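## Task

The left gripper starts out holding the small drink can. Set it down upright on the shelf on the far side of the service window, just under the sill. The window's clear sliding pane has a handle and slides shut and latches by itself once released. The items on the inside shelf must stay standing, the window must end closed, and the robot must not fall or finish tilted.

## Robot and tools

Robot: LinearBot, an omnidirectional base with a column about 1.7 m high. A carriage rides the column (lift_m) and carries two identical six-joint arms, each with a two-finger gripper. Arm bases sit about 0.57 m + lift_m off the floor; carriage parts hang about 0.15 m lower. Reach is 0.78 m from the shoulder but only about 0.38 m below the arm base. Hand: about 0.16 m long, 0.1 m wide (0.14 m open); the wrist camera sticks out 0.11 m from joint 6's axis. Parked pose for joints 1-6: 0, 0.05, 0.05, 1.45, 0, 0. Cameras: carriage_camera (fixed, forward, tilted about 20 degrees down), left_wrist_camera and right_wrist_camera (view past the fingertips).

Frames: base frame has its origin on the floor under the base centre, x forward, y left, z up, metres. left_hand and right_hand report the midpoint between the pads in this frame; quat_wxyz maps base axes to hand axes (hand z along the fingers, y the opening direction; (1,0,0,0) is a hand pointing straight up with joints 1, 5, 6 at 0). base_odometry is in the frame the base had at scene start, from wheel turns only (slip counts as motion); heading in rad, left positive, -3.142 to 3.142. Hand readings tend to sit above the true hand, more so at long reach.

move: one action. "base" holds exactly one relative offset from where the base is now: translate_m (forward +, -2 to 2 m), strafe_m (left +, -2 to 2 m) or rotate_rad (counter-clockwise +, -6.3 to 6.3 rad). "joints" is a single object keyed by joint name with absolute targets, covering both arms and the lift: lift_m 0 to 1 m; for left_ and right_: joint1_rad -2.617 to 3.054 (yaw about vertical, 0 forward, + left), joint2_rad 0 to 3.141 (shoulder; 0 upper arm back and level, 1.57 vertical, 3.14 forward level), joint3_rad 0 to 3.141 (elbow, 0 folded, 3.14 straight), joint4_rad -1.57 to 1.57 (wrist pitch, + lifts fingertips), joint5_rad -1.57 to 1.57 (wrist yaw, + swings fingertips RIGHT), joint6_rad -2.094 to 2.094 (roll, + clockwise viewed from forearm), gripper_m 0 to 0.093 (pad gap). Done tolerances: lift 0.004, joints 1 and 6 0.02, joint2 0.105, joint3 0.06, joint4 0.04, joint5 0.025, gripper 0.004. "speeds" caps this action only: translate_m/strafe_m 0.02-0.5 m/s, rotate_rad 0.05-1.57 rad/s, lift_m 0.08-0.27 (default 0.25). "min_time_s" 0.1-8 s is the minimum duration of each arm/gripper motion; too short makes the arm rush and overshoot. "cameras" lists camera names or ["all"]; "blocking" false returns within about 0.5 s while motion continues. Actions stop after 14 s (time_out). Unknown keys make a call invalid; out-of-range values are refused, and a refusal or unplanned stop cancels later move, wait and finished_scene calls in the same reply. Joints or base not named keep their old targets.

wait(seconds 0-10, cameras) idles and returns state, early if motions settle. stop brakes everything still running (not instant; the base coasts). zoom_image(camera, region [x0,y0,x1,y1], max 504x504 px) magnifies the latest image. finished_scene(scene) ends the current scene; give its number. The simulation keeps running while you think.

Results: base_status and joint_status per motion: done, moving, off_target (resting short, maybe still pushing), contact_stop, time_out (target dropped, holds in place), not_followed ("joint command not followed": a self-collision check blocked arm targets; gripper still acts), limit_stop_at_motor_heat. on_its_own lists uncommanded behaviour ("held at" is a target). motor_effort is percent of max with the last action's peak in brackets; a lift effort that keeps dropping while lowering means a hand or load is resting on something. Joint torques are raw and offset. Gripper reading on a firmly held part can be a few mm narrower than the part; ~0.000-0.003 when closed empty. To release, command well above the reading.

Cautions: arms have no contact stop and keep pressing. Never let the arms strike or squeeze each other. Reaching out, and holding loads, heats motors; at 100 °C the arm goes limp for 30-60 s and drops anything held, so park arms when a MOTOR HOT line appears and avoid idling stretched out. The robot can tip: keep lift low while driving, avoid sudden stops, and do not drive away from something a hand grips (e.g. the window handle) or pull hard on it; a hand z rising without command signals a lean. With joint2 under 0.8, turning joint1 outward 0.5 rad or more can hit the column. Back off about 0.2 m after a contact_stop. Arm paths bow; use min_time_s 2 or more and small steps near objects. Don't hit the window, shelves or wall hard, don't drop the can from height, and keep inside-shelf items standing and in the work area; loose objects may get nudged occasionally. Let go of the pane gently so it closes, and confirm it latched.

Each tool is called after "Emit:" by a JSON object that holds its "fn" and its "kwargs", one argument or row to a line.

## Session

Emit:
{"fn": "move", "kwargs": {

}}

Scene clock: 0.00 s.
Joint torques (N m): no reading
base_odometry: x=+0.000 y=+0.000 heading=+0.000
base_status: not commanded
joint_positions: lift_m=+0.366 left_joint1_rad=-0.019 left_joint2_rad=+0.597 left_joint3_rad=+0.248 left_joint4_rad=-0.393 left_joint5_rad=-0.014 left_joint6_rad=-0.011 left_gripper_m=+0.05136 right_joint1_rad=+0.004 right_joint2_rad=+0.040 right_joint3_rad=+0.061 right_joint4_rad=+1.430 right_joint5_rad=-0.049 right_joint6_rad=+0.050 right_gripper_m=+0.09396
joint_status: not commanded
motor_effort: lift_m=+25 drive_wheels=+0
left_hand: x=+0.4550 y=+0.3099 z=+1.0062 quat_wxyz=(+0.403, +0.001, +0.915, +0.000) (m; base frame)
right_hand: x=+0.2490 y=-0.3032 z=+1.3746 quat_wxyz=(+0.998, -0.023, +0.060, +0.028) (m; base frame)
pictures: carriage_camera, left_wrist_camera, right_wrist_camera

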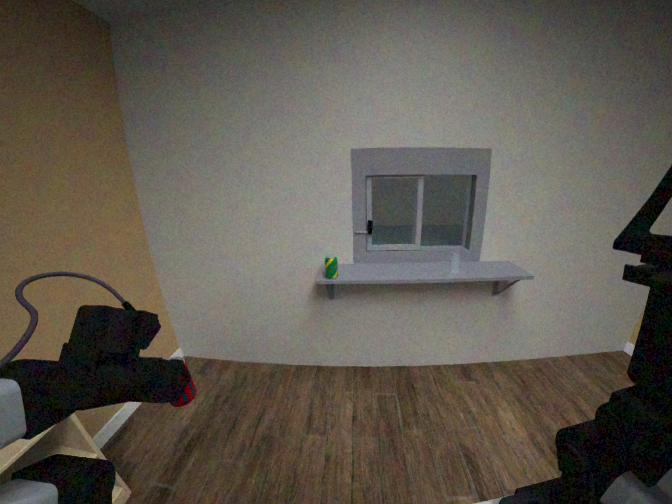

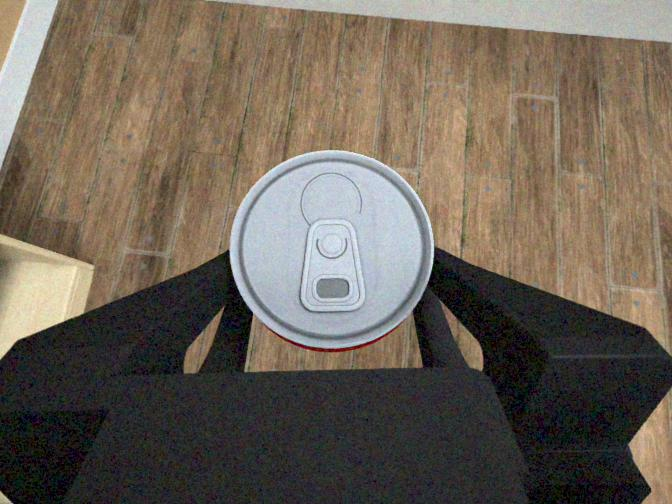

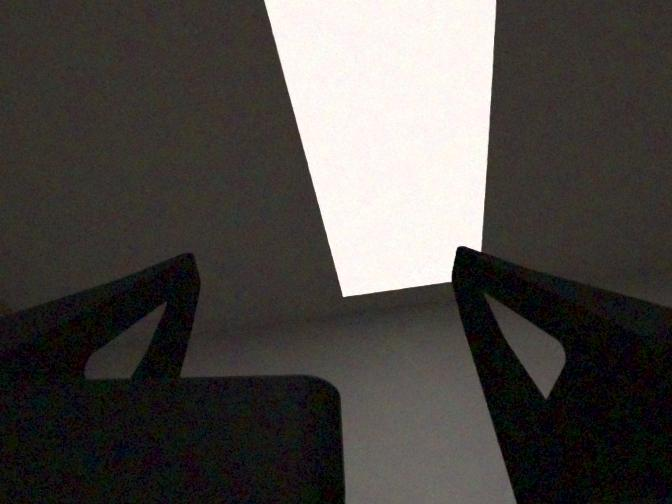

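Emit:
{"fn": "zoom_image", "kwargs": {
  "camera": "carriage_camera",
  "region": [300, 130, 560, 310]
}}

Emit:
{"fn": "zoom_image", "kwargs": {
  "camera": "carriage_camera",
  "region": [340, 140, 510, 290]
}}

Emit:
{"fn": "zoom_image", "kwargs": {
  "camera": "carriage_camera",
  "region": [340, 190, 420, 260]
}}

Emit:
{"fn": "zoom_image", "kwargs": {
  "camera": "carriage_camera",
  "region": [0, 250, 250, 504]
}}

Scaled by 1.938 from the camera's 672x504 image, which has a finer 960x720 frame.

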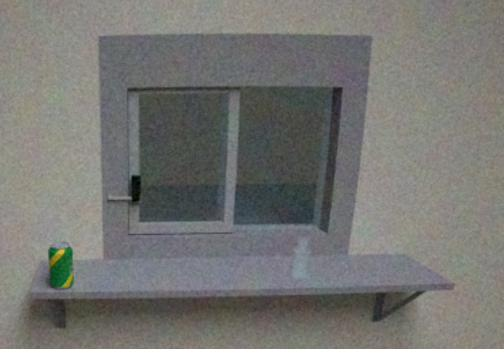

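Scaled by 2.965 from the camera's 672x504 image, which has a finer 960x720 frame.

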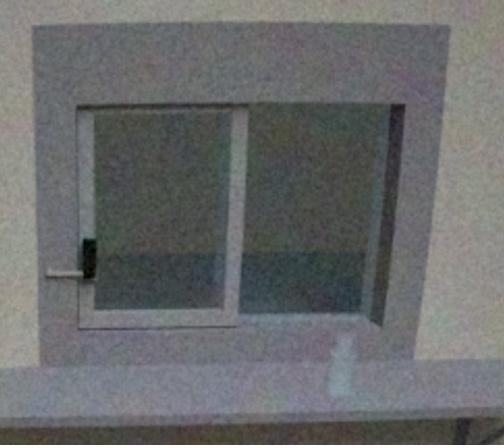

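Scaled by 6.300 from the camera's 672x504 image, which has a finer 960x720 frame.

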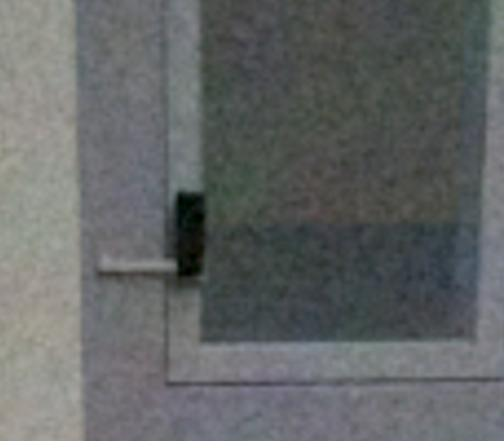

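Scaled by 1.984 from the camera's 672x504 image, which has a finer 960x720 frame.

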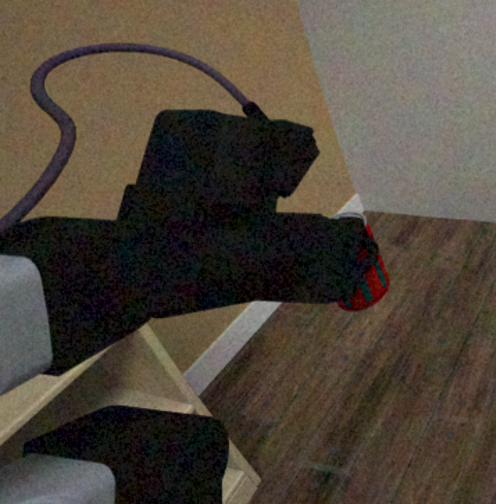

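Emit:
{"fn": "move", "kwargs": {
  "base": {"strafe_m": -0.38},
  "cameras": []
}}

Emit:
{"fn": "move", "kwargs": {
  "base": {"translate_m": 0.5},
  "cameras": ["carriage_camera", "left_wrist_camera"]
}}

Emit:
{"fn": "zoom_image", "kwargs": {
  "camera": "carriage_camera",
  "region": [220, 100, 480, 330]
}}

Scene clock: 113.57 s.
Joint torques (N m): left_arm=[-0.16 0.05 6.57 2.66 -0.09 0.08] | right_arm=[-0.18 3.54 4.98 -0.35 -0.01 0.01]
move: done
base_odometry: x=+0.000 y=-0.380 heading=+0.000
base_status: done
joint_positions: lift_m=+0.366 left_joint1_rad=-0.019 left_joint2_rad=+0.597 left_joint3_rad=+0.248 left_joint4_rad=-0.397 left_joint5_rad=-0.013 left_joint6_rad=-0.011 left_gripper_m=+0.05136 right_joint1_rad=+0.004 right_joint2_rad=+0.040 right_joint3_rad=+0.061 right_joint4_rad=+1.430 right_joint5_rad=-0.049 right_joint6_rad=+0.050 right_gripper_m=+0.09396
joint_status: not commanded
motor_effort: lift_m=+25(28) drive_wheels=-4(11)
left_hand: x=+0.4543 y=+0.3098 z=+1.0054 quat_wxyz=(+0.401, +0.001, +0.916, +0.000) (m; base frame)
right_hand: x=+0.2490 y=-0.3032 z=+1.3746 quat_wxyz=(+0.998, -0.023, +0.060, +0.028) (m; base frame)
pictures: none
No camera images: "cameras" was empty.

Scene clock: 116.77 s.
Joint torques (N m): left_arm=[-0.1 0.09 6.61 2.71 -0.11 0.09] | right_arm=[-0.17 3.52 4.98 -0.32 -0.01 0.01]
move: done
base_odometry: x=+0.500 y=-0.380 heading=+0.000
base_status: done
joint_positions: lift_m=+0.366 left_joint1_rad=-0.019 left_joint2_rad=+0.597 left_joint3_rad=+0.248 left_joint4_rad=-0.399 left_joint5_rad=-0.013 left_joint6_rad=-0.011 left_gripper_m=+0.05136 right_joint1_rad=+0.004 right_joint2_rad=+0.040 right_joint3_rad=+0.061 right_joint4_rad=+1.428 right_joint5_rad=-0.049 right_joint6_rad=+0.050 right_gripper_m=+0.09396
joint_status: not commanded
motor_effort: lift_m=+25(28) drive_wheels=-4(10)
left_hand: x=+0.4540 y=+0.3098 z=+1.0051 quat_wxyz=(+0.400, +0.001, +0.917, +0.000) (m; base frame)
right_hand: x=+0.2496 y=-0.3032 z=+1.3745 quat_wxyz=(+0.997, -0.023, +0.061, +0.028) (m; base frame)
pictures: carriage_camera, left_wrist_camera

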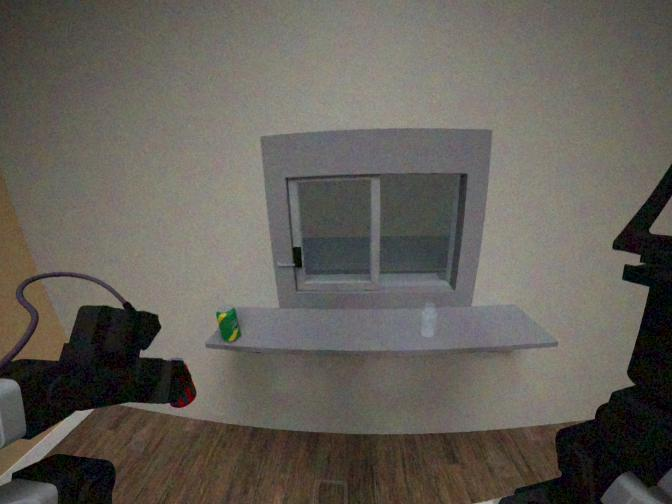

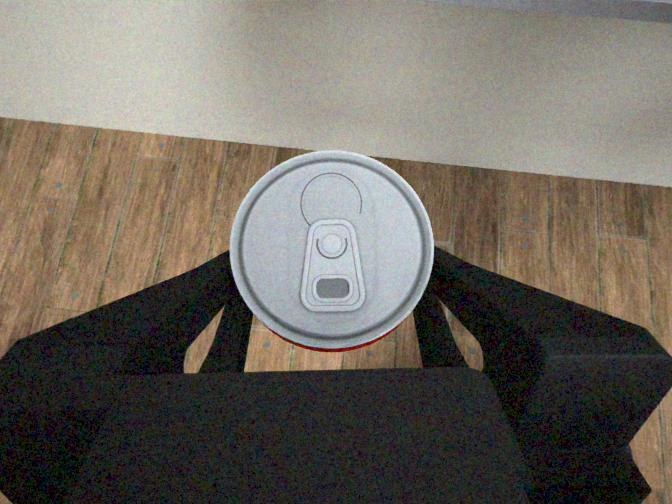

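Scaled by 1.938 from the camera's 672x504 image, which has a finer 960x720 frame.

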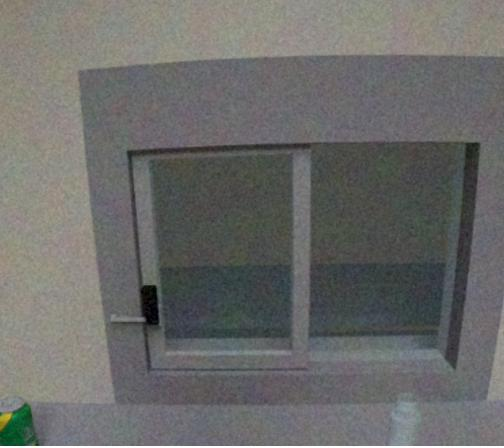

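Emit:
{"fn": "zoom_image", "kwargs": {
  "camera": "carriage_camera",
  "region": [190, 280, 580, 450]
}}

Emit:
{"fn": "zoom_image", "kwargs": {
  "camera": "carriage_camera",
  "region": [265, 225, 335, 305]
}}

Emit:
{"fn": "zoom_image", "kwargs": {
  "camera": "carriage_camera",
  "region": [360, 160, 500, 310]
}}

Scaled by 1.292 from the camera's 672x504 image, which has a finer 960x720 frame.

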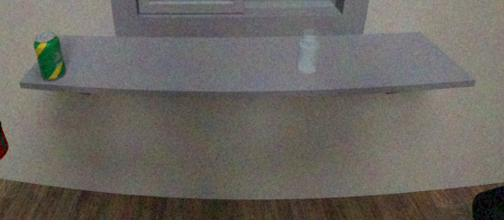

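Scaled by 6.300 from the camera's 672x504 image, which has a finer 960x720 frame.

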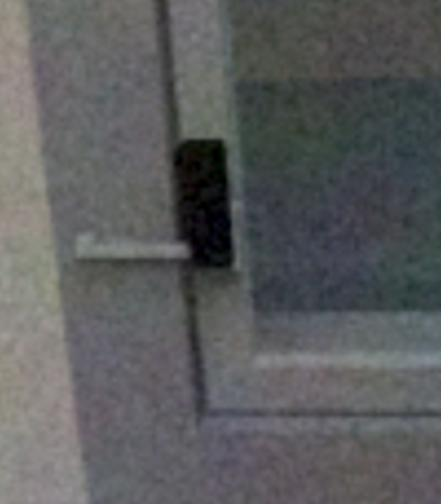

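Scaled by 3.360 from the camera's 672x504 image, which has a finer 960x720 frame.

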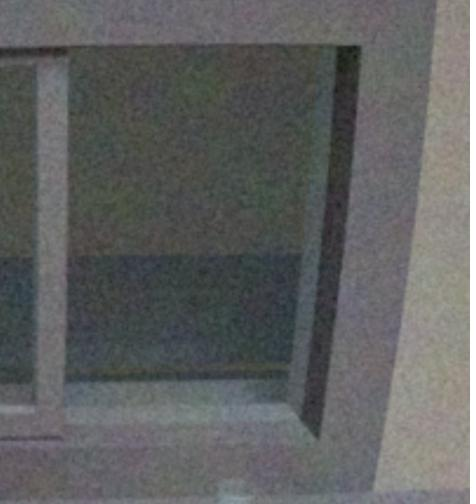

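Emit:
{"fn": "move", "kwargs": {
  "base": {"translate_m": 0.25},
  "joints": {"lift_m": 0.45},
  "speeds": {"translate_m": 0.25},
  "cameras": ["carriage_camera", "left_wrist_camera"]
}}

Emit:
{"fn": "zoom_image", "kwargs": {
  "camera": "carriage_camera",
  "region": [180, 150, 480, 400]
}}

Emit:
{"fn": "zoom_image", "kwargs": {
  "camera": "carriage_camera",
  "region": [210, 240, 310, 330]
}}

Scene clock: 185.43 s.
Joint torques (N m): left_arm=[-0.14 0.02 7.36 2.69 -0.1 0.08] | right_arm=[-0.18 3.54 5.15 -0.37 -0.01 0.01]
move: done
base_odometry: x=+0.750 y=-0.380 heading=+0.000
base_status: done
joint_positions: lift_m=+0.450 left_joint1_rad=-0.019 left_joint2_rad=+0.597 left_joint3_rad=+0.239 left_joint4_rad=-0.399 left_joint5_rad=-0.013 left_joint6_rad=-0.011 left_gripper_m=+0.05136 right_joint1_rad=+0.004 right_joint2_rad=+0.040 right_joint3_rad=+0.061 right_joint4_rad=+1.427 right_joint5_rad=-0.049 right_joint6_rad=+0.050 right_gripper_m=+0.09396
joint_status: all done
motor_effort: lift_m=+26(31) drive_wheels=-3(9)
left_hand: x=+0.4522 y=+0.3099 z=+1.0846 quat_wxyz=(+0.396, +0.001, +0.918, +0.000) (m; base frame)
right_hand: x=+0.2497 y=-0.3032 z=+1.4581 quat_wxyz=(+0.997, -0.023, +0.061, +0.028) (m; base frame)
pictures: carriage_camera, left_wrist_camera

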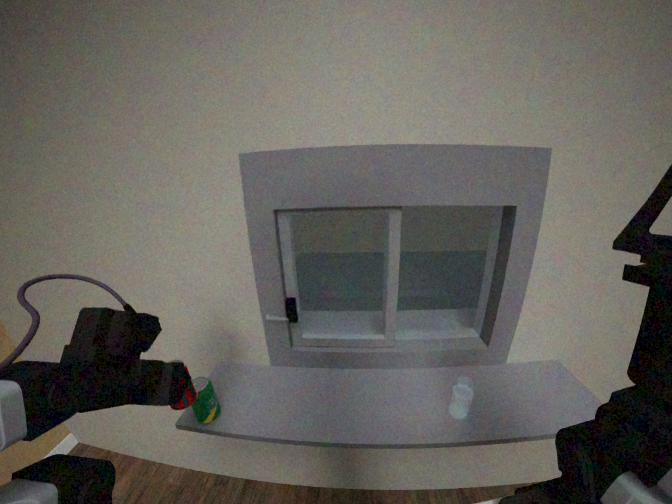

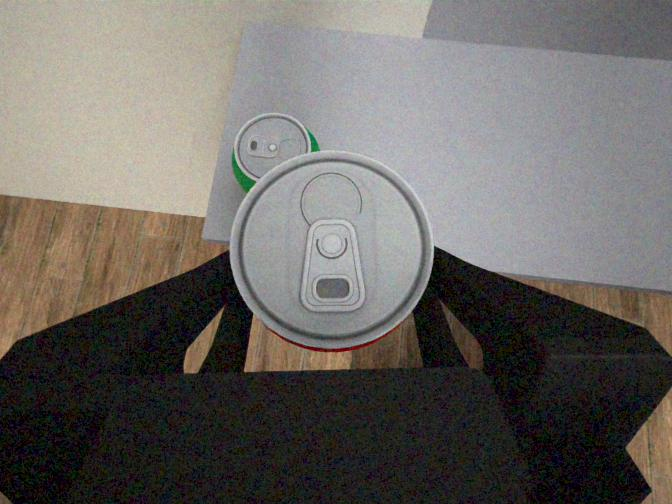

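Scaled by 1.680 from the camera's 672x504 image, which has a finer 960x720 frame.

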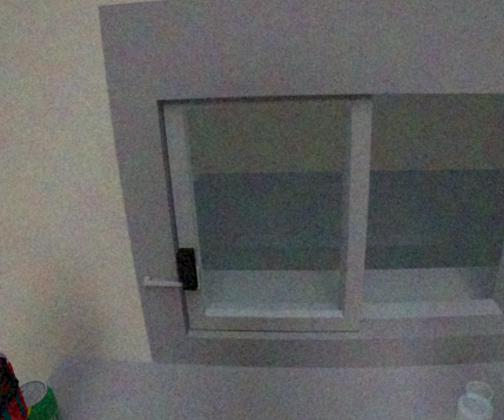

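Scaled by 5.040 from the camera's 672x504 image, which has a finer 960x720 frame.

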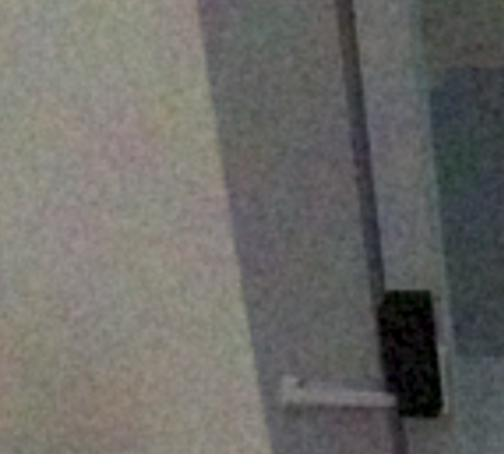

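Emit:
{"fn": "zoom_image", "kwargs": {
  "camera": "carriage_camera",
  "region": [170, 340, 420, 500]
}}

Emit:
{"fn": "zoom_image", "kwargs": {
  "camera": "carriage_camera",
  "region": [380, 280, 630, 460]
}}

Scaled by 2.016 from the camera's 672x504 image, which has a finer 960x720 frame.

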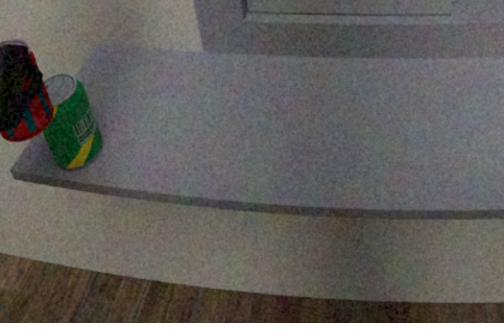

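Scaled by 2.016 from the camera's 672x504 image, which has a finer 960x720 frame.

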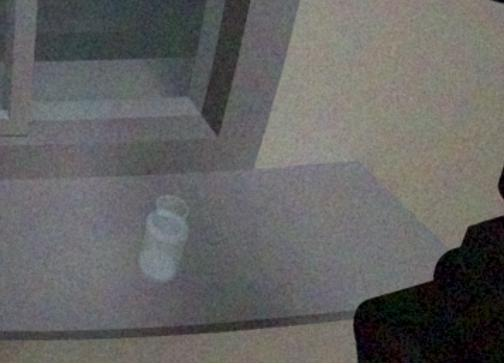

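Emit:
{"fn": "move", "kwargs": {
  "base": {"rotate_rad": -0.085},
  "cameras": ["carriage_camera", "left_wrist_camera"]
}}

Scene clock: 284.80 s.
Joint torques (N m): left_arm=[-0.16 0.09 7.42 2.68 -0.08 0.08] | right_arm=[-0.2 3.55 5 -0.32 -0.01 0.01]
move: done
base_odometry: x=+0.750 y=-0.380 heading=-0.085
base_status: done
joint_positions: lift_m=+0.450 left_joint1_rad=-0.019 left_joint2_rad=+0.597 left_joint3_rad=+0.239 left_joint4_rad=-0.400 left_joint5_rad=-0.013 left_joint6_rad=-0.011 left_gripper_m=+0.05136 right_joint1_rad=+0.004 right_joint2_rad=+0.040 right_joint3_rad=+0.061 right_joint4_rad=+1.428 right_joint5_rad=-0.049 right_joint6_rad=+0.050 right_gripper_m=+0.09396
joint_status: not commanded
motor_effort: lift_m=+29(29) drive_wheels=-2(5)
left_hand: x=+0.4520 y=+0.3099 z=+1.0845 quat_wxyz=(+0.395, +0.001, +0.919, +0.000) (m; base frame)
right_hand: x=+0.2496 y=-0.3032 z=+1.4581 quat_wxyz=(+0.997, -0.023, +0.061, +0.028) (m; base frame)
pictures: carriage_camera, left_wrist_camera

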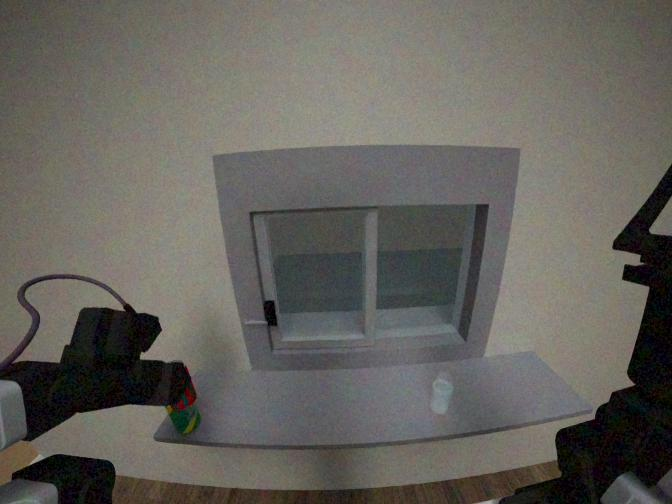

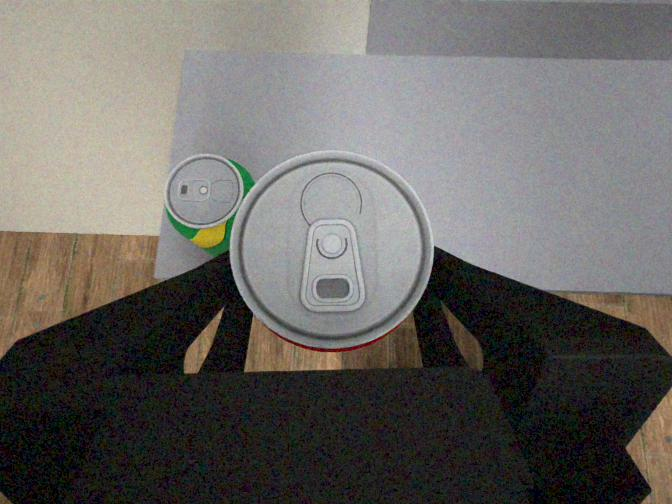

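Emit:
{"fn": "zoom_image", "kwargs": {
  "camera": "carriage_camera",
  "region": [215, 270, 315, 370]
}}

Emit:
{"fn": "zoom_image", "kwargs": {
  "camera": "carriage_camera",
  "region": [200, 190, 500, 400]
}}

Scaled by 5.040 from the camera's 672x504 image, which has a finer 960x720 frame.

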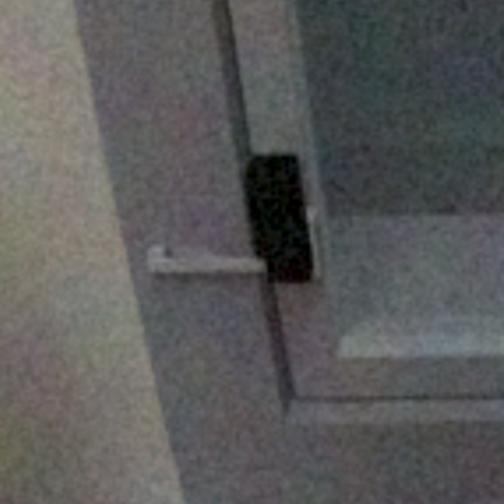

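Scaled by 1.680 from the camera's 672x504 image, which has a finer 960x720 frame.

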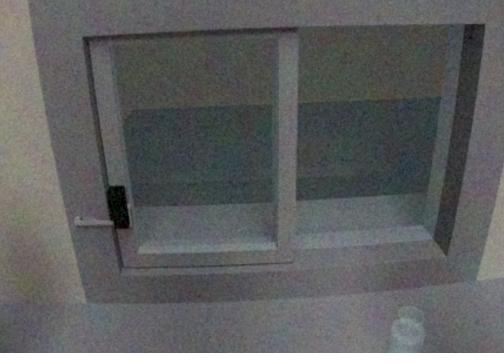

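Emit:
{"fn": "move", "kwargs": {
  "base": {"strafe_m": 0.17},
  "joints": {"right_joint1_rad": 0.585, "right_joint2_rad": 1.70, "right_joint3_rad": 0.272, "right_joint4_rad": 1.168, "right_joint5_rad": 0.0, "right_joint6_rad": 0.0},
  "min_time_s": 3,
  "speeds": {"strafe_m": 0.15},
  "cameras": ["carriage_camera", "right_wrist_camera", "left_wrist_camera"]
}}

Scene clock: 335.67 s.
Joint torques (N m): left_arm=[-0.09 0.16 7.45 2.71 -0.09 0.06] | right_arm=[0.59 -3.22 5.68 2.18 0.05 -0.08]
move: done
base_odometry: x=+0.765 y=-0.211 heading=-0.085
base_status: done
joint_positions: lift_m=+0.450 left_joint1_rad=-0.019 left_joint2_rad=+0.597 left_joint3_rad=+0.239 left_joint4_rad=-0.400 left_joint5_rad=-0.013 left_joint6_rad=-0.011 left_gripper_m=+0.05136 right_joint1_rad=+0.576 right_joint2_rad=+1.690 right_joint3_rad=+0.249 right_joint4_rad=+1.172 right_joint5_rad=-0.008 right_joint6_rad=+0.010 right_gripper_m=+0.09396
joint_status: all done
motor_effort: lift_m=+26(28) drive_wheels=-2(11)
left_hand: x=+0.4520 y=+0.3099 z=+1.0844 quat_wxyz=(+0.395, +0.001, +0.919, +0.000) (m; base frame)
right_hand: x=+0.5392 y=-0.1029 z=+1.0976 quat_wxyz=(+0.580, -0.224, +0.763, +0.178) (m; base frame)
pictures: carriage_camera, left_wrist_camera, right_wrist_camera

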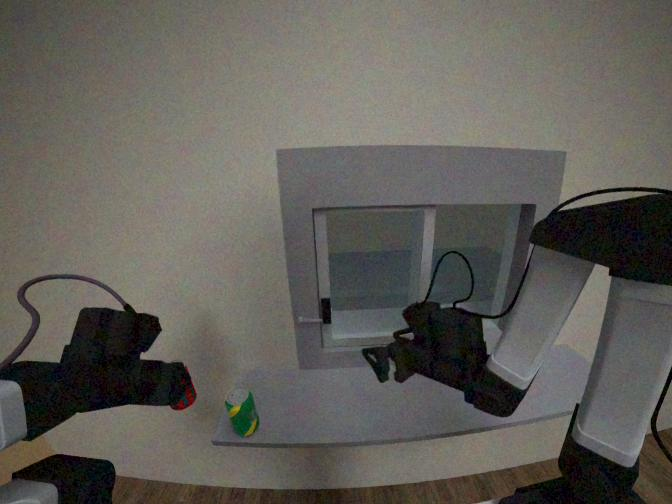

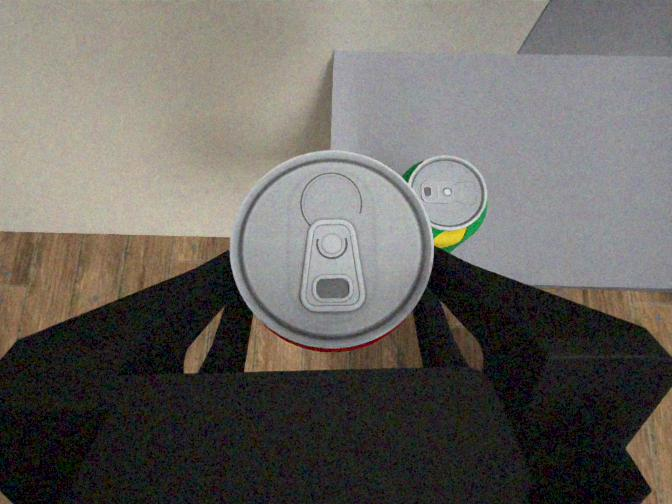

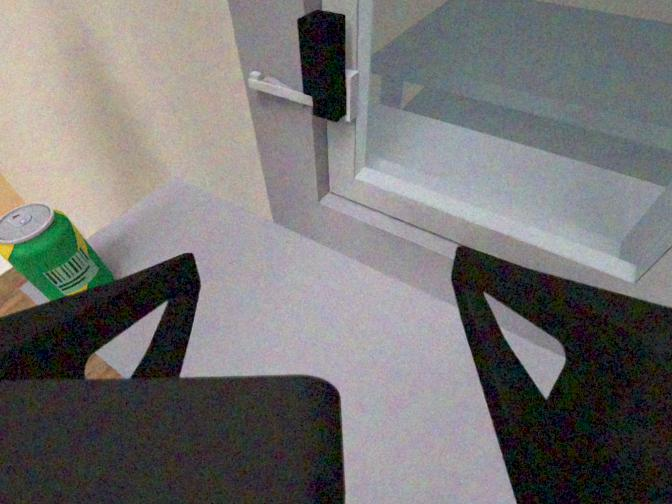

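Emit:
{"fn": "zoom_image", "kwargs": {
  "camera": "right_wrist_camera",
  "region": [220, 0, 420, 150]
}}

Emit:
{"fn": "zoom_image", "kwargs": {
  "camera": "right_wrist_camera",
  "region": [320, 0, 672, 300]
}}

Scaled by 2.520 from the camera's 672x504 image, which has a finer 960x720 frame.

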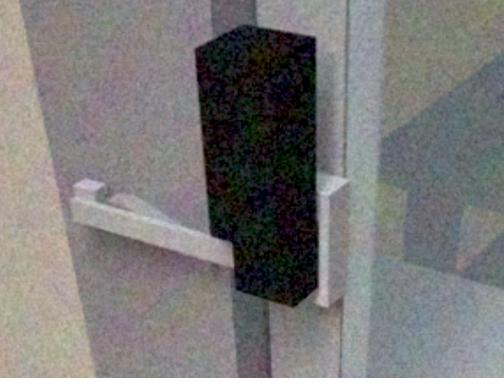

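Scaled by 1.432 from the camera's 672x504 image, which has a finer 960x720 frame.

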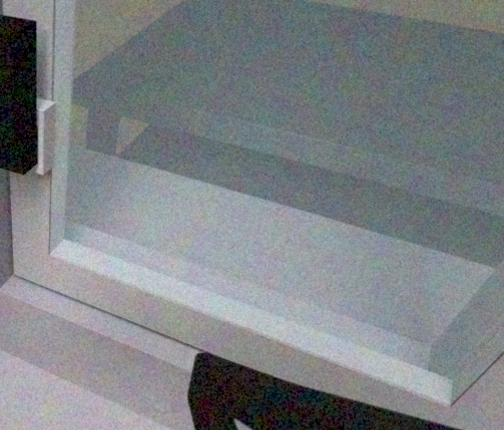

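Emit:
{"fn": "zoom_image", "kwargs": {
  "camera": "carriage_camera",
  "region": [120, 330, 280, 450]
}}

Emit:
{"fn": "move", "kwargs": {
  "joints": {"right_joint4_rad": 1.5, "right_joint1_rad": 0.66},
  "cameras": ["right_wrist_camera"]
}}

Emit:
{"fn": "zoom_image", "kwargs": {
  "camera": "right_wrist_camera",
  "region": [200, 100, 450, 290]
}}

Scaled by 3.150 from the camera's 672x504 image, which has a finer 960x720 frame.

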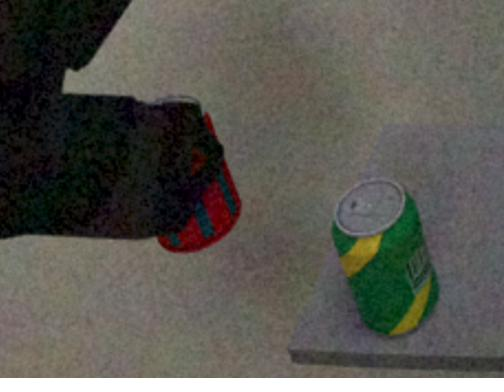

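Scene clock: 359.33 s.
Joint torques (N m): left_arm=[-0.16 0.13 7.47 2.67 -0.08 0.08] | right_arm=[0.47 -3.18 5.63 2.33 0.04 -0.09]
move: done
base_odometry: x=+0.765 y=-0.211 heading=-0.085
base_status: not commanded
joint_positions: lift_m=+0.450 left_joint1_rad=-0.019 left_joint2_rad=+0.597 left_joint3_rad=+0.239 left_joint4_rad=-0.400 left_joint5_rad=-0.013 left_joint6_rad=-0.011 left_gripper_m=+0.05136 right_joint1_rad=+0.652 right_joint2_rad=+1.690 right_joint3_rad=+0.249 right_joint4_rad=+1.486 right_joint5_rad=-0.006 right_joint6_rad=+0.009 right_gripper_m=+0.09396
joint_status: all done
motor_effort: lift_m=+26(28) drive_wheels=-2(2)
left_hand: x=+0.4520 y=+0.3099 z=+1.0844 quat_wxyz=(+0.395, +0.001, +0.919, +0.000) (m; base frame)
right_hand: x=+0.5294 y=-0.0741 z=+1.1745 quat_wxyz=(+0.683, -0.220, +0.655, +0.237) (m; base frame)
pictures: right_wrist_camera

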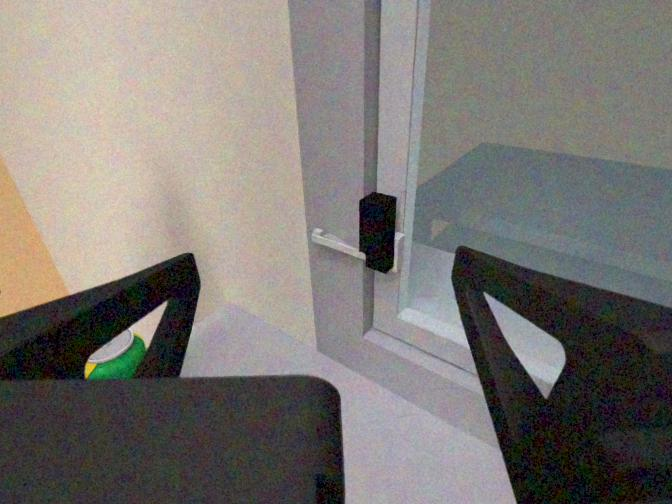

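Scaled by 2.016 from the camera's 672x504 image, which has a finer 960x720 frame.

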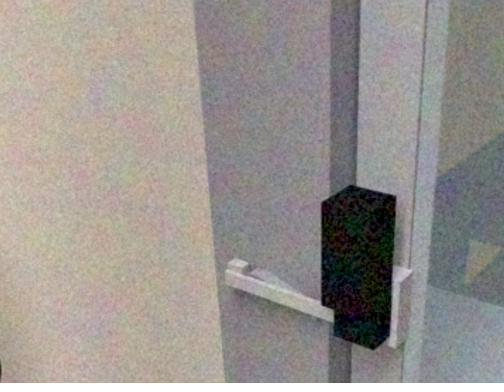

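Emit:
{"fn": "move", "kwargs": {
  "joints": {"right_joint1_rad": 0.66, "right_joint2_rad": 2.2166, "right_joint3_rad": 0.89, "right_joint4_rad": 1.187, "right_joint5_rad": 0.0, "right_joint6_rad": 0.0},
  "min_time_s": 2,
  "cameras": ["right_wrist_camera"]
}}

Emit:
{"fn": "zoom_image", "kwargs": {
  "camera": "right_wrist_camera",
  "region": [190, 60, 490, 285]
}}

Scene clock: 409.17 s.
Joint torques (N m): left_arm=[-0.28 0.14 7.32 2.69 -0.09 0.05] | right_arm=[0.5 -6.93 6.31 2.17 0.04 -0.09]
move: done
base_odometry: x=+0.765 y=-0.211 heading=-0.085
base_status: not commanded
joint_positions: lift_m=+0.450 left_joint1_rad=-0.019 left_joint2_rad=+0.597 left_joint3_rad=+0.239 left_joint4_rad=-0.400 left_joint5_rad=-0.013 left_joint6_rad=-0.011 left_gripper_m=+0.05136 right_joint1_rad=+0.652 right_joint2_rad=+2.201 right_joint3_rad=+0.865 right_joint4_rad=+1.193 right_joint5_rad=-0.006 right_joint6_rad=+0.009 right_gripper_m=+0.09396
joint_status: all done
motor_effort: lift_m=+26(27) drive_wheels=-2(2)
left_hand: x=+0.4520 y=+0.3099 z=+1.0844 quat_wxyz=(+0.395, +0.001, +0.919, +0.000) (m; base frame)
right_hand: x=+0.6455 y=+0.0145 z=+1.0901 quat_wxyz=(+0.619, -0.241, +0.716, +0.215) (m; base frame)
pictures: right_wrist_camera

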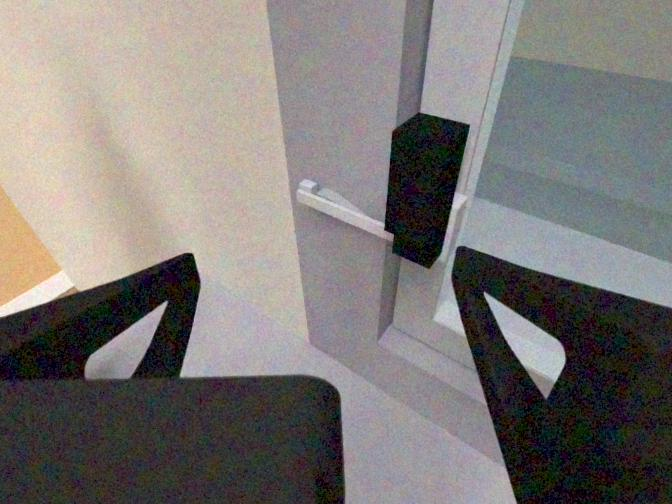

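Scaled by 1.680 from the camera's 672x504 image, which has a finer 960x720 frame.

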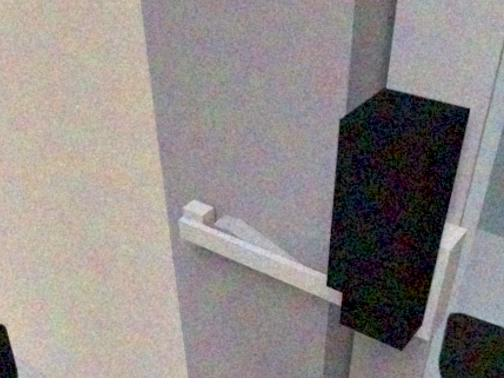

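Emit:
{"fn": "move", "kwargs": {
  "base": {"strafe_m": 0.13},
  "joints": {"right_joint1_rad": 0.5, "right_joint2_rad": 1.4346, "right_joint3_rad": 0.21, "right_joint4_rad": 0.897, "right_joint5_rad": 0.25, "right_joint6_rad": 0.0},
  "min_time_s": 2,
  "speeds": {"strafe_m": 0.15},
  "cameras": []
}}

Emit:
{"fn": "move", "kwargs": {
  "base": {"translate_m": 0.085},
  "speeds": {"translate_m": 0.1},
  "cameras": ["carriage_camera", "right_wrist_camera", "left_wrist_camera"]
}}

Scene clock: 573.13 s.
Joint torques (N m): left_arm=[-0.23 0.06 7.43 2.69 -0.07 0.07] | right_arm=[-0.94 -4.55 3.63 2.11 0.1 -0.08]
move: done
base_odometry: x=+0.776 y=-0.081 heading=-0.085
base_status: done
joint_positions: lift_m=+0.450 left_joint1_rad=-0.019 left_joint2_rad=+0.597 left_joint3_rad=+0.239 left_joint4_rad=-0.400 left_joint5_rad=-0.013 left_joint6_rad=-0.011 left_gripper_m=+0.05136 right_joint1_rad=+0.509 right_joint2_rad=+1.454 right_joint3_rad=+0.223 right_joint4_rad=+0.903 right_joint5_rad=+0.242 right_joint6_rad=+0.009 right_gripper_m=+0.09396
joint_status: all done
motor_effort: lift_m=+25(28) drive_wheels=-2(7)
left_hand: x=+0.4520 y=+0.3099 z=+1.0844 quat_wxyz=(+0.395, +0.001, +0.919, +0.000) (m; base frame)
right_hand: x=+0.5523 y=-0.1740 z=+1.1092 quat_wxyz=(+0.584, -0.132, +0.799, +0.053) (m; base frame)
pictures: none
No camera images: "cameras" was empty.

Scene clock: 574.67 s.
Joint torques (N m): left_arm=[-0.21 0.24 7.43 2.7 -0.11 0.07] | right_arm=[-0.94 -4.38 3.63 2.14 0.1 -0.08]
move: done
base_odometry: x=+0.861 y=-0.088 heading=-0.085
base_status: done
joint_positions: lift_m=+0.450 left_joint1_rad=-0.019 left_joint2_rad=+0.597 left_joint3_rad=+0.239 left_joint4_rad=-0.401 left_joint5_rad=-0.013 left_joint6_rad=-0.011 left_gripper_m=+0.05136 right_joint1_rad=+0.509 right_joint2_rad=+1.452 right_joint3_rad=+0.223 right_joint4_rad=+0.901 right_joint5_rad=+0.243 right_joint6_rad=+0.009 right_gripper_m=+0.09396
joint_status: not commanded
motor_effort: lift_m=+23(28) drive_wheels=-3(7)
left_hand: x=+0.4519 y=+0.3099 z=+1.0843 quat_wxyz=(+0.395, +0.001, +0.919, +0.000) (m; base frame)
right_hand: x=+0.5522 y=-0.1742 z=+1.1094 quat_wxyz=(+0.584, -0.132, +0.799, +0.053) (m; base frame)
pictures: carriage_camera, left_wrist_camera, right_wrist_camera

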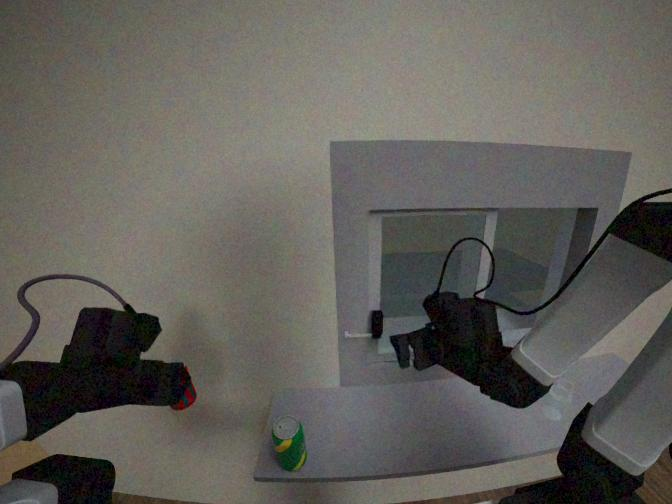

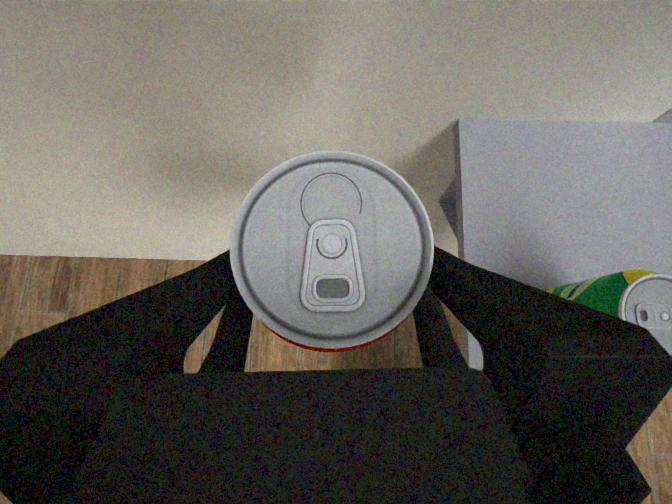

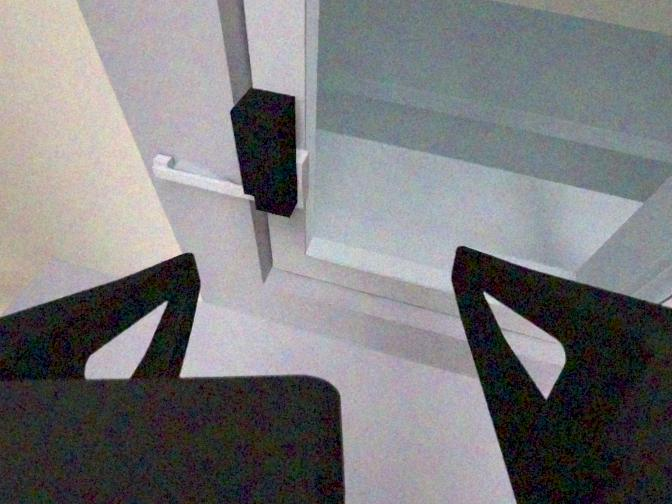

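Emit:
{"fn": "zoom_image", "kwargs": {
  "camera": "carriage_camera",
  "region": [330, 290, 510, 420]
}}

Emit:
{"fn": "zoom_image", "kwargs": {
  "camera": "right_wrist_camera",
  "region": [130, 60, 350, 240]
}}

Scaled by 2.800 from the camera's 672x504 image, which has a finer 960x720 frame.

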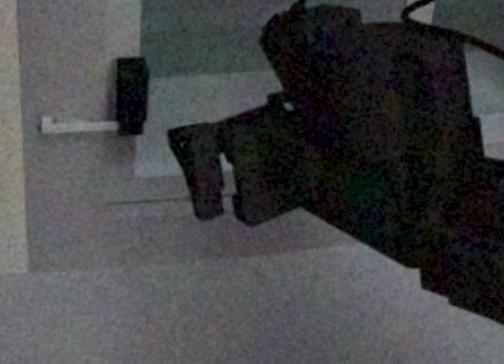

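Scaled by 2.291 from the camera's 672x504 image, which has a finer 960x720 frame.

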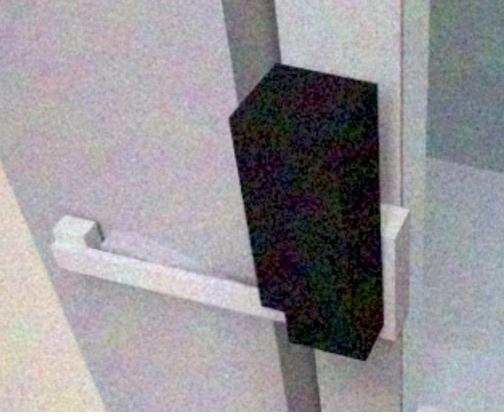

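Emit:
{"fn": "zoom_image", "kwargs": {
  "camera": "carriage_camera",
  "region": [360, 300, 450, 380]
}}

Emit:
{"fn": "zoom_image", "kwargs": {
  "camera": "carriage_camera",
  "region": [130, 340, 230, 430]
}}

Scaled by 5.600 from the camera's 672x504 image, which has a finer 960x720 frame.

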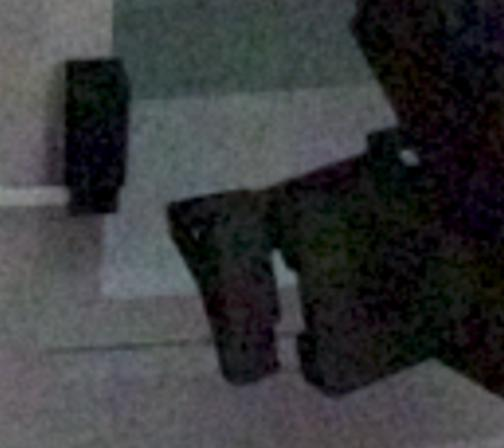

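Scaled by 5.040 from the camera's 672x504 image, which has a finer 960x720 frame.

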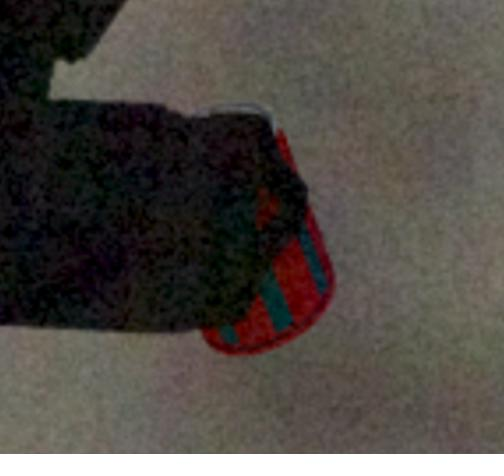

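Emit:
{"fn": "move", "kwargs": {
  "joints": {"right_joint1_rad": 0.695, "right_joint2_rad": 1.670, "right_joint3_rad": 0.42, "right_joint4_rad": 0.912, "right_joint5_rad": 0.45, "right_joint6_rad": 0.0},
  "min_time_s": 1.5,
  "cameras": ["right_wrist_camera", "carriage_camera"]
}}

Scene clock: 703.23 s.
Joint torques (N m): left_arm=[-0.23 0.03 7.5 2.66 -0.09 0.07] | right_arm=[0.59 -3.58 6.63 2.25 0.13 -0.08]
move: done
base_odometry: x=+0.861 y=-0.088 heading=-0.085
base_status: not commanded
joint_positions: lift_m=+0.450 left_joint1_rad=-0.019 left_joint2_rad=+0.597 left_joint3_rad=+0.239 left_joint4_rad=-0.401 left_joint5_rad=-0.013 left_joint6_rad=-0.011 left_gripper_m=+0.05136 right_joint1_rad=+0.686 right_joint2_rad=+1.659 right_joint3_rad=+0.394 right_joint4_rad=+0.900 right_joint5_rad=+0.441 right_joint6_rad=+0.009 right_gripper_m=+0.09396
joint_status: all done
motor_effort: lift_m=+27(27) drive_wheels=-3(3)
left_hand: x=+0.4519 y=+0.3099 z=+1.0843 quat_wxyz=(+0.395, +0.001, +0.919, +0.000) (m; base frame)
right_hand: x=+0.5690 y=-0.1220 z=+1.1014 quat_wxyz=(+0.582, -0.150, +0.799, +0.019) (m; base frame)
pictures: carriage_camera, right_wrist_camera

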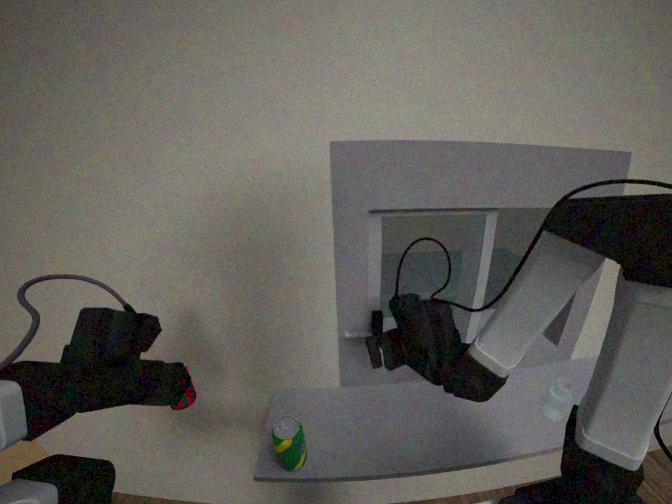

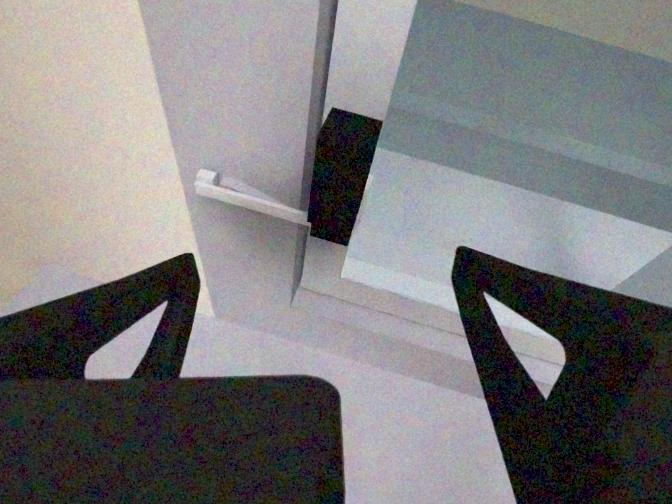

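Emit:
{"fn": "zoom_image", "kwargs": {
  "camera": "right_wrist_camera",
  "region": [180, 80, 430, 300]
}}

Emit:
{"fn": "zoom_image", "kwargs": {
  "camera": "carriage_camera",
  "region": [330, 290, 430, 380]
}}

Scaled by 2.016 from the camera's 672x504 image, which has a finer 960x720 frame.

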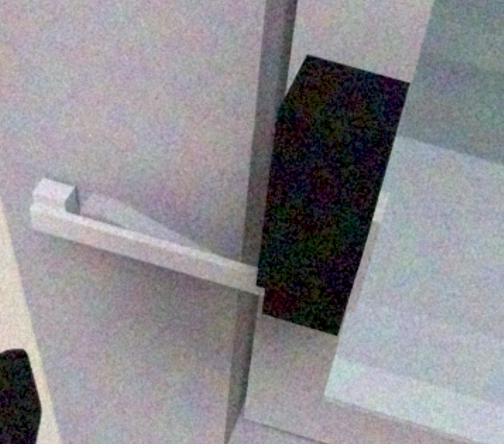

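Scaled by 5.040 from the camera's 672x504 image, which has a finer 960x720 frame.

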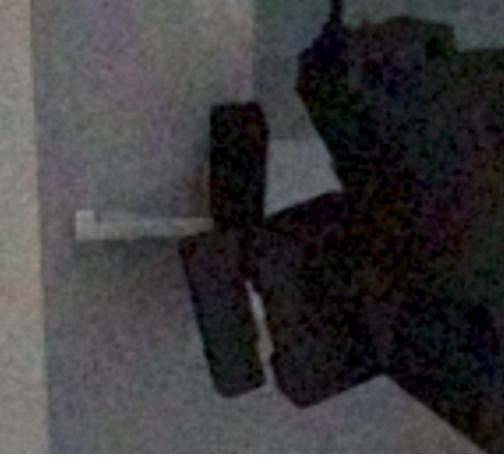

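Emit:
{"fn": "move", "kwargs": {
  "joints": {"right_joint1_rad": 0.765, "right_joint2_rad": 1.869, "right_joint3_rad": 0.581, "right_joint4_rad": 0.965, "right_joint5_rad": 0.66, "right_joint6_rad": 0.21},
  "min_time_s": 1.5,
  "cameras": ["right_wrist_camera"]
}}

Emit:
{"fn": "zoom_image", "kwargs": {
  "camera": "right_wrist_camera",
  "region": [150, 80, 500, 342]
}}

Scene clock: 754.53 s.
Joint torques (N m): left_arm=[-0.2 0.02 7.43 2.68 -0.1 0.05] | right_arm=[0.61 -4.77 6.32 2.1 0.18 0.11]
move: done
base_odometry: x=+0.861 y=-0.088 heading=-0.085
base_status: not commanded
joint_positions: lift_m=+0.450 left_joint1_rad=-0.019 left_joint2_rad=+0.597 left_joint3_rad=+0.239 left_joint4_rad=-0.401 left_joint5_rad=-0.013 left_joint6_rad=-0.011 left_gripper_m=+0.05136 right_joint1_rad=+0.756 right_joint2_rad=+1.856 right_joint3_rad=+0.556 right_joint4_rad=+0.952 right_joint5_rad=+0.651 right_joint6_rad=+0.200 right_gripper_m=+0.09396
joint_status: all done
motor_effort: lift_m=+24(28) drive_wheels=-3(3)
left_hand: x=+0.4519 y=+0.3099 z=+1.0843 quat_wxyz=(+0.395, +0.001, +0.919, +0.000) (m; base frame)
right_hand: x=+0.5959 y=-0.1023 z=+1.0974 quat_wxyz=(+0.604, -0.036, +0.796, +0.018) (m; base frame)
pictures: right_wrist_camera

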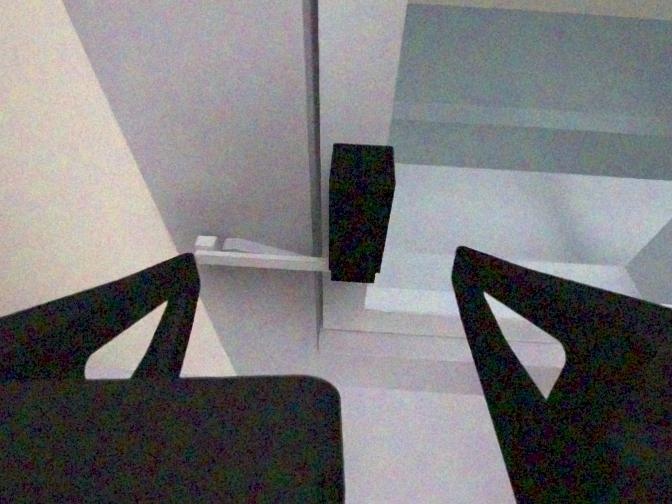

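Scaled by 1.440 from the camera's 672x504 image, which has a finer 960x720 frame.

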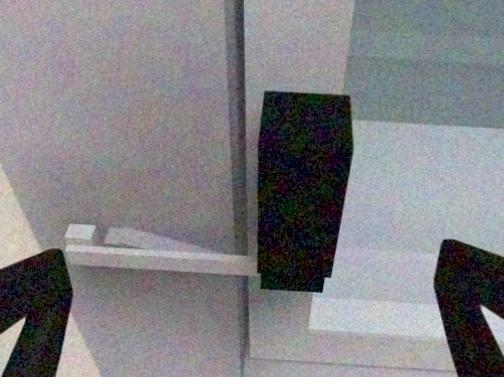

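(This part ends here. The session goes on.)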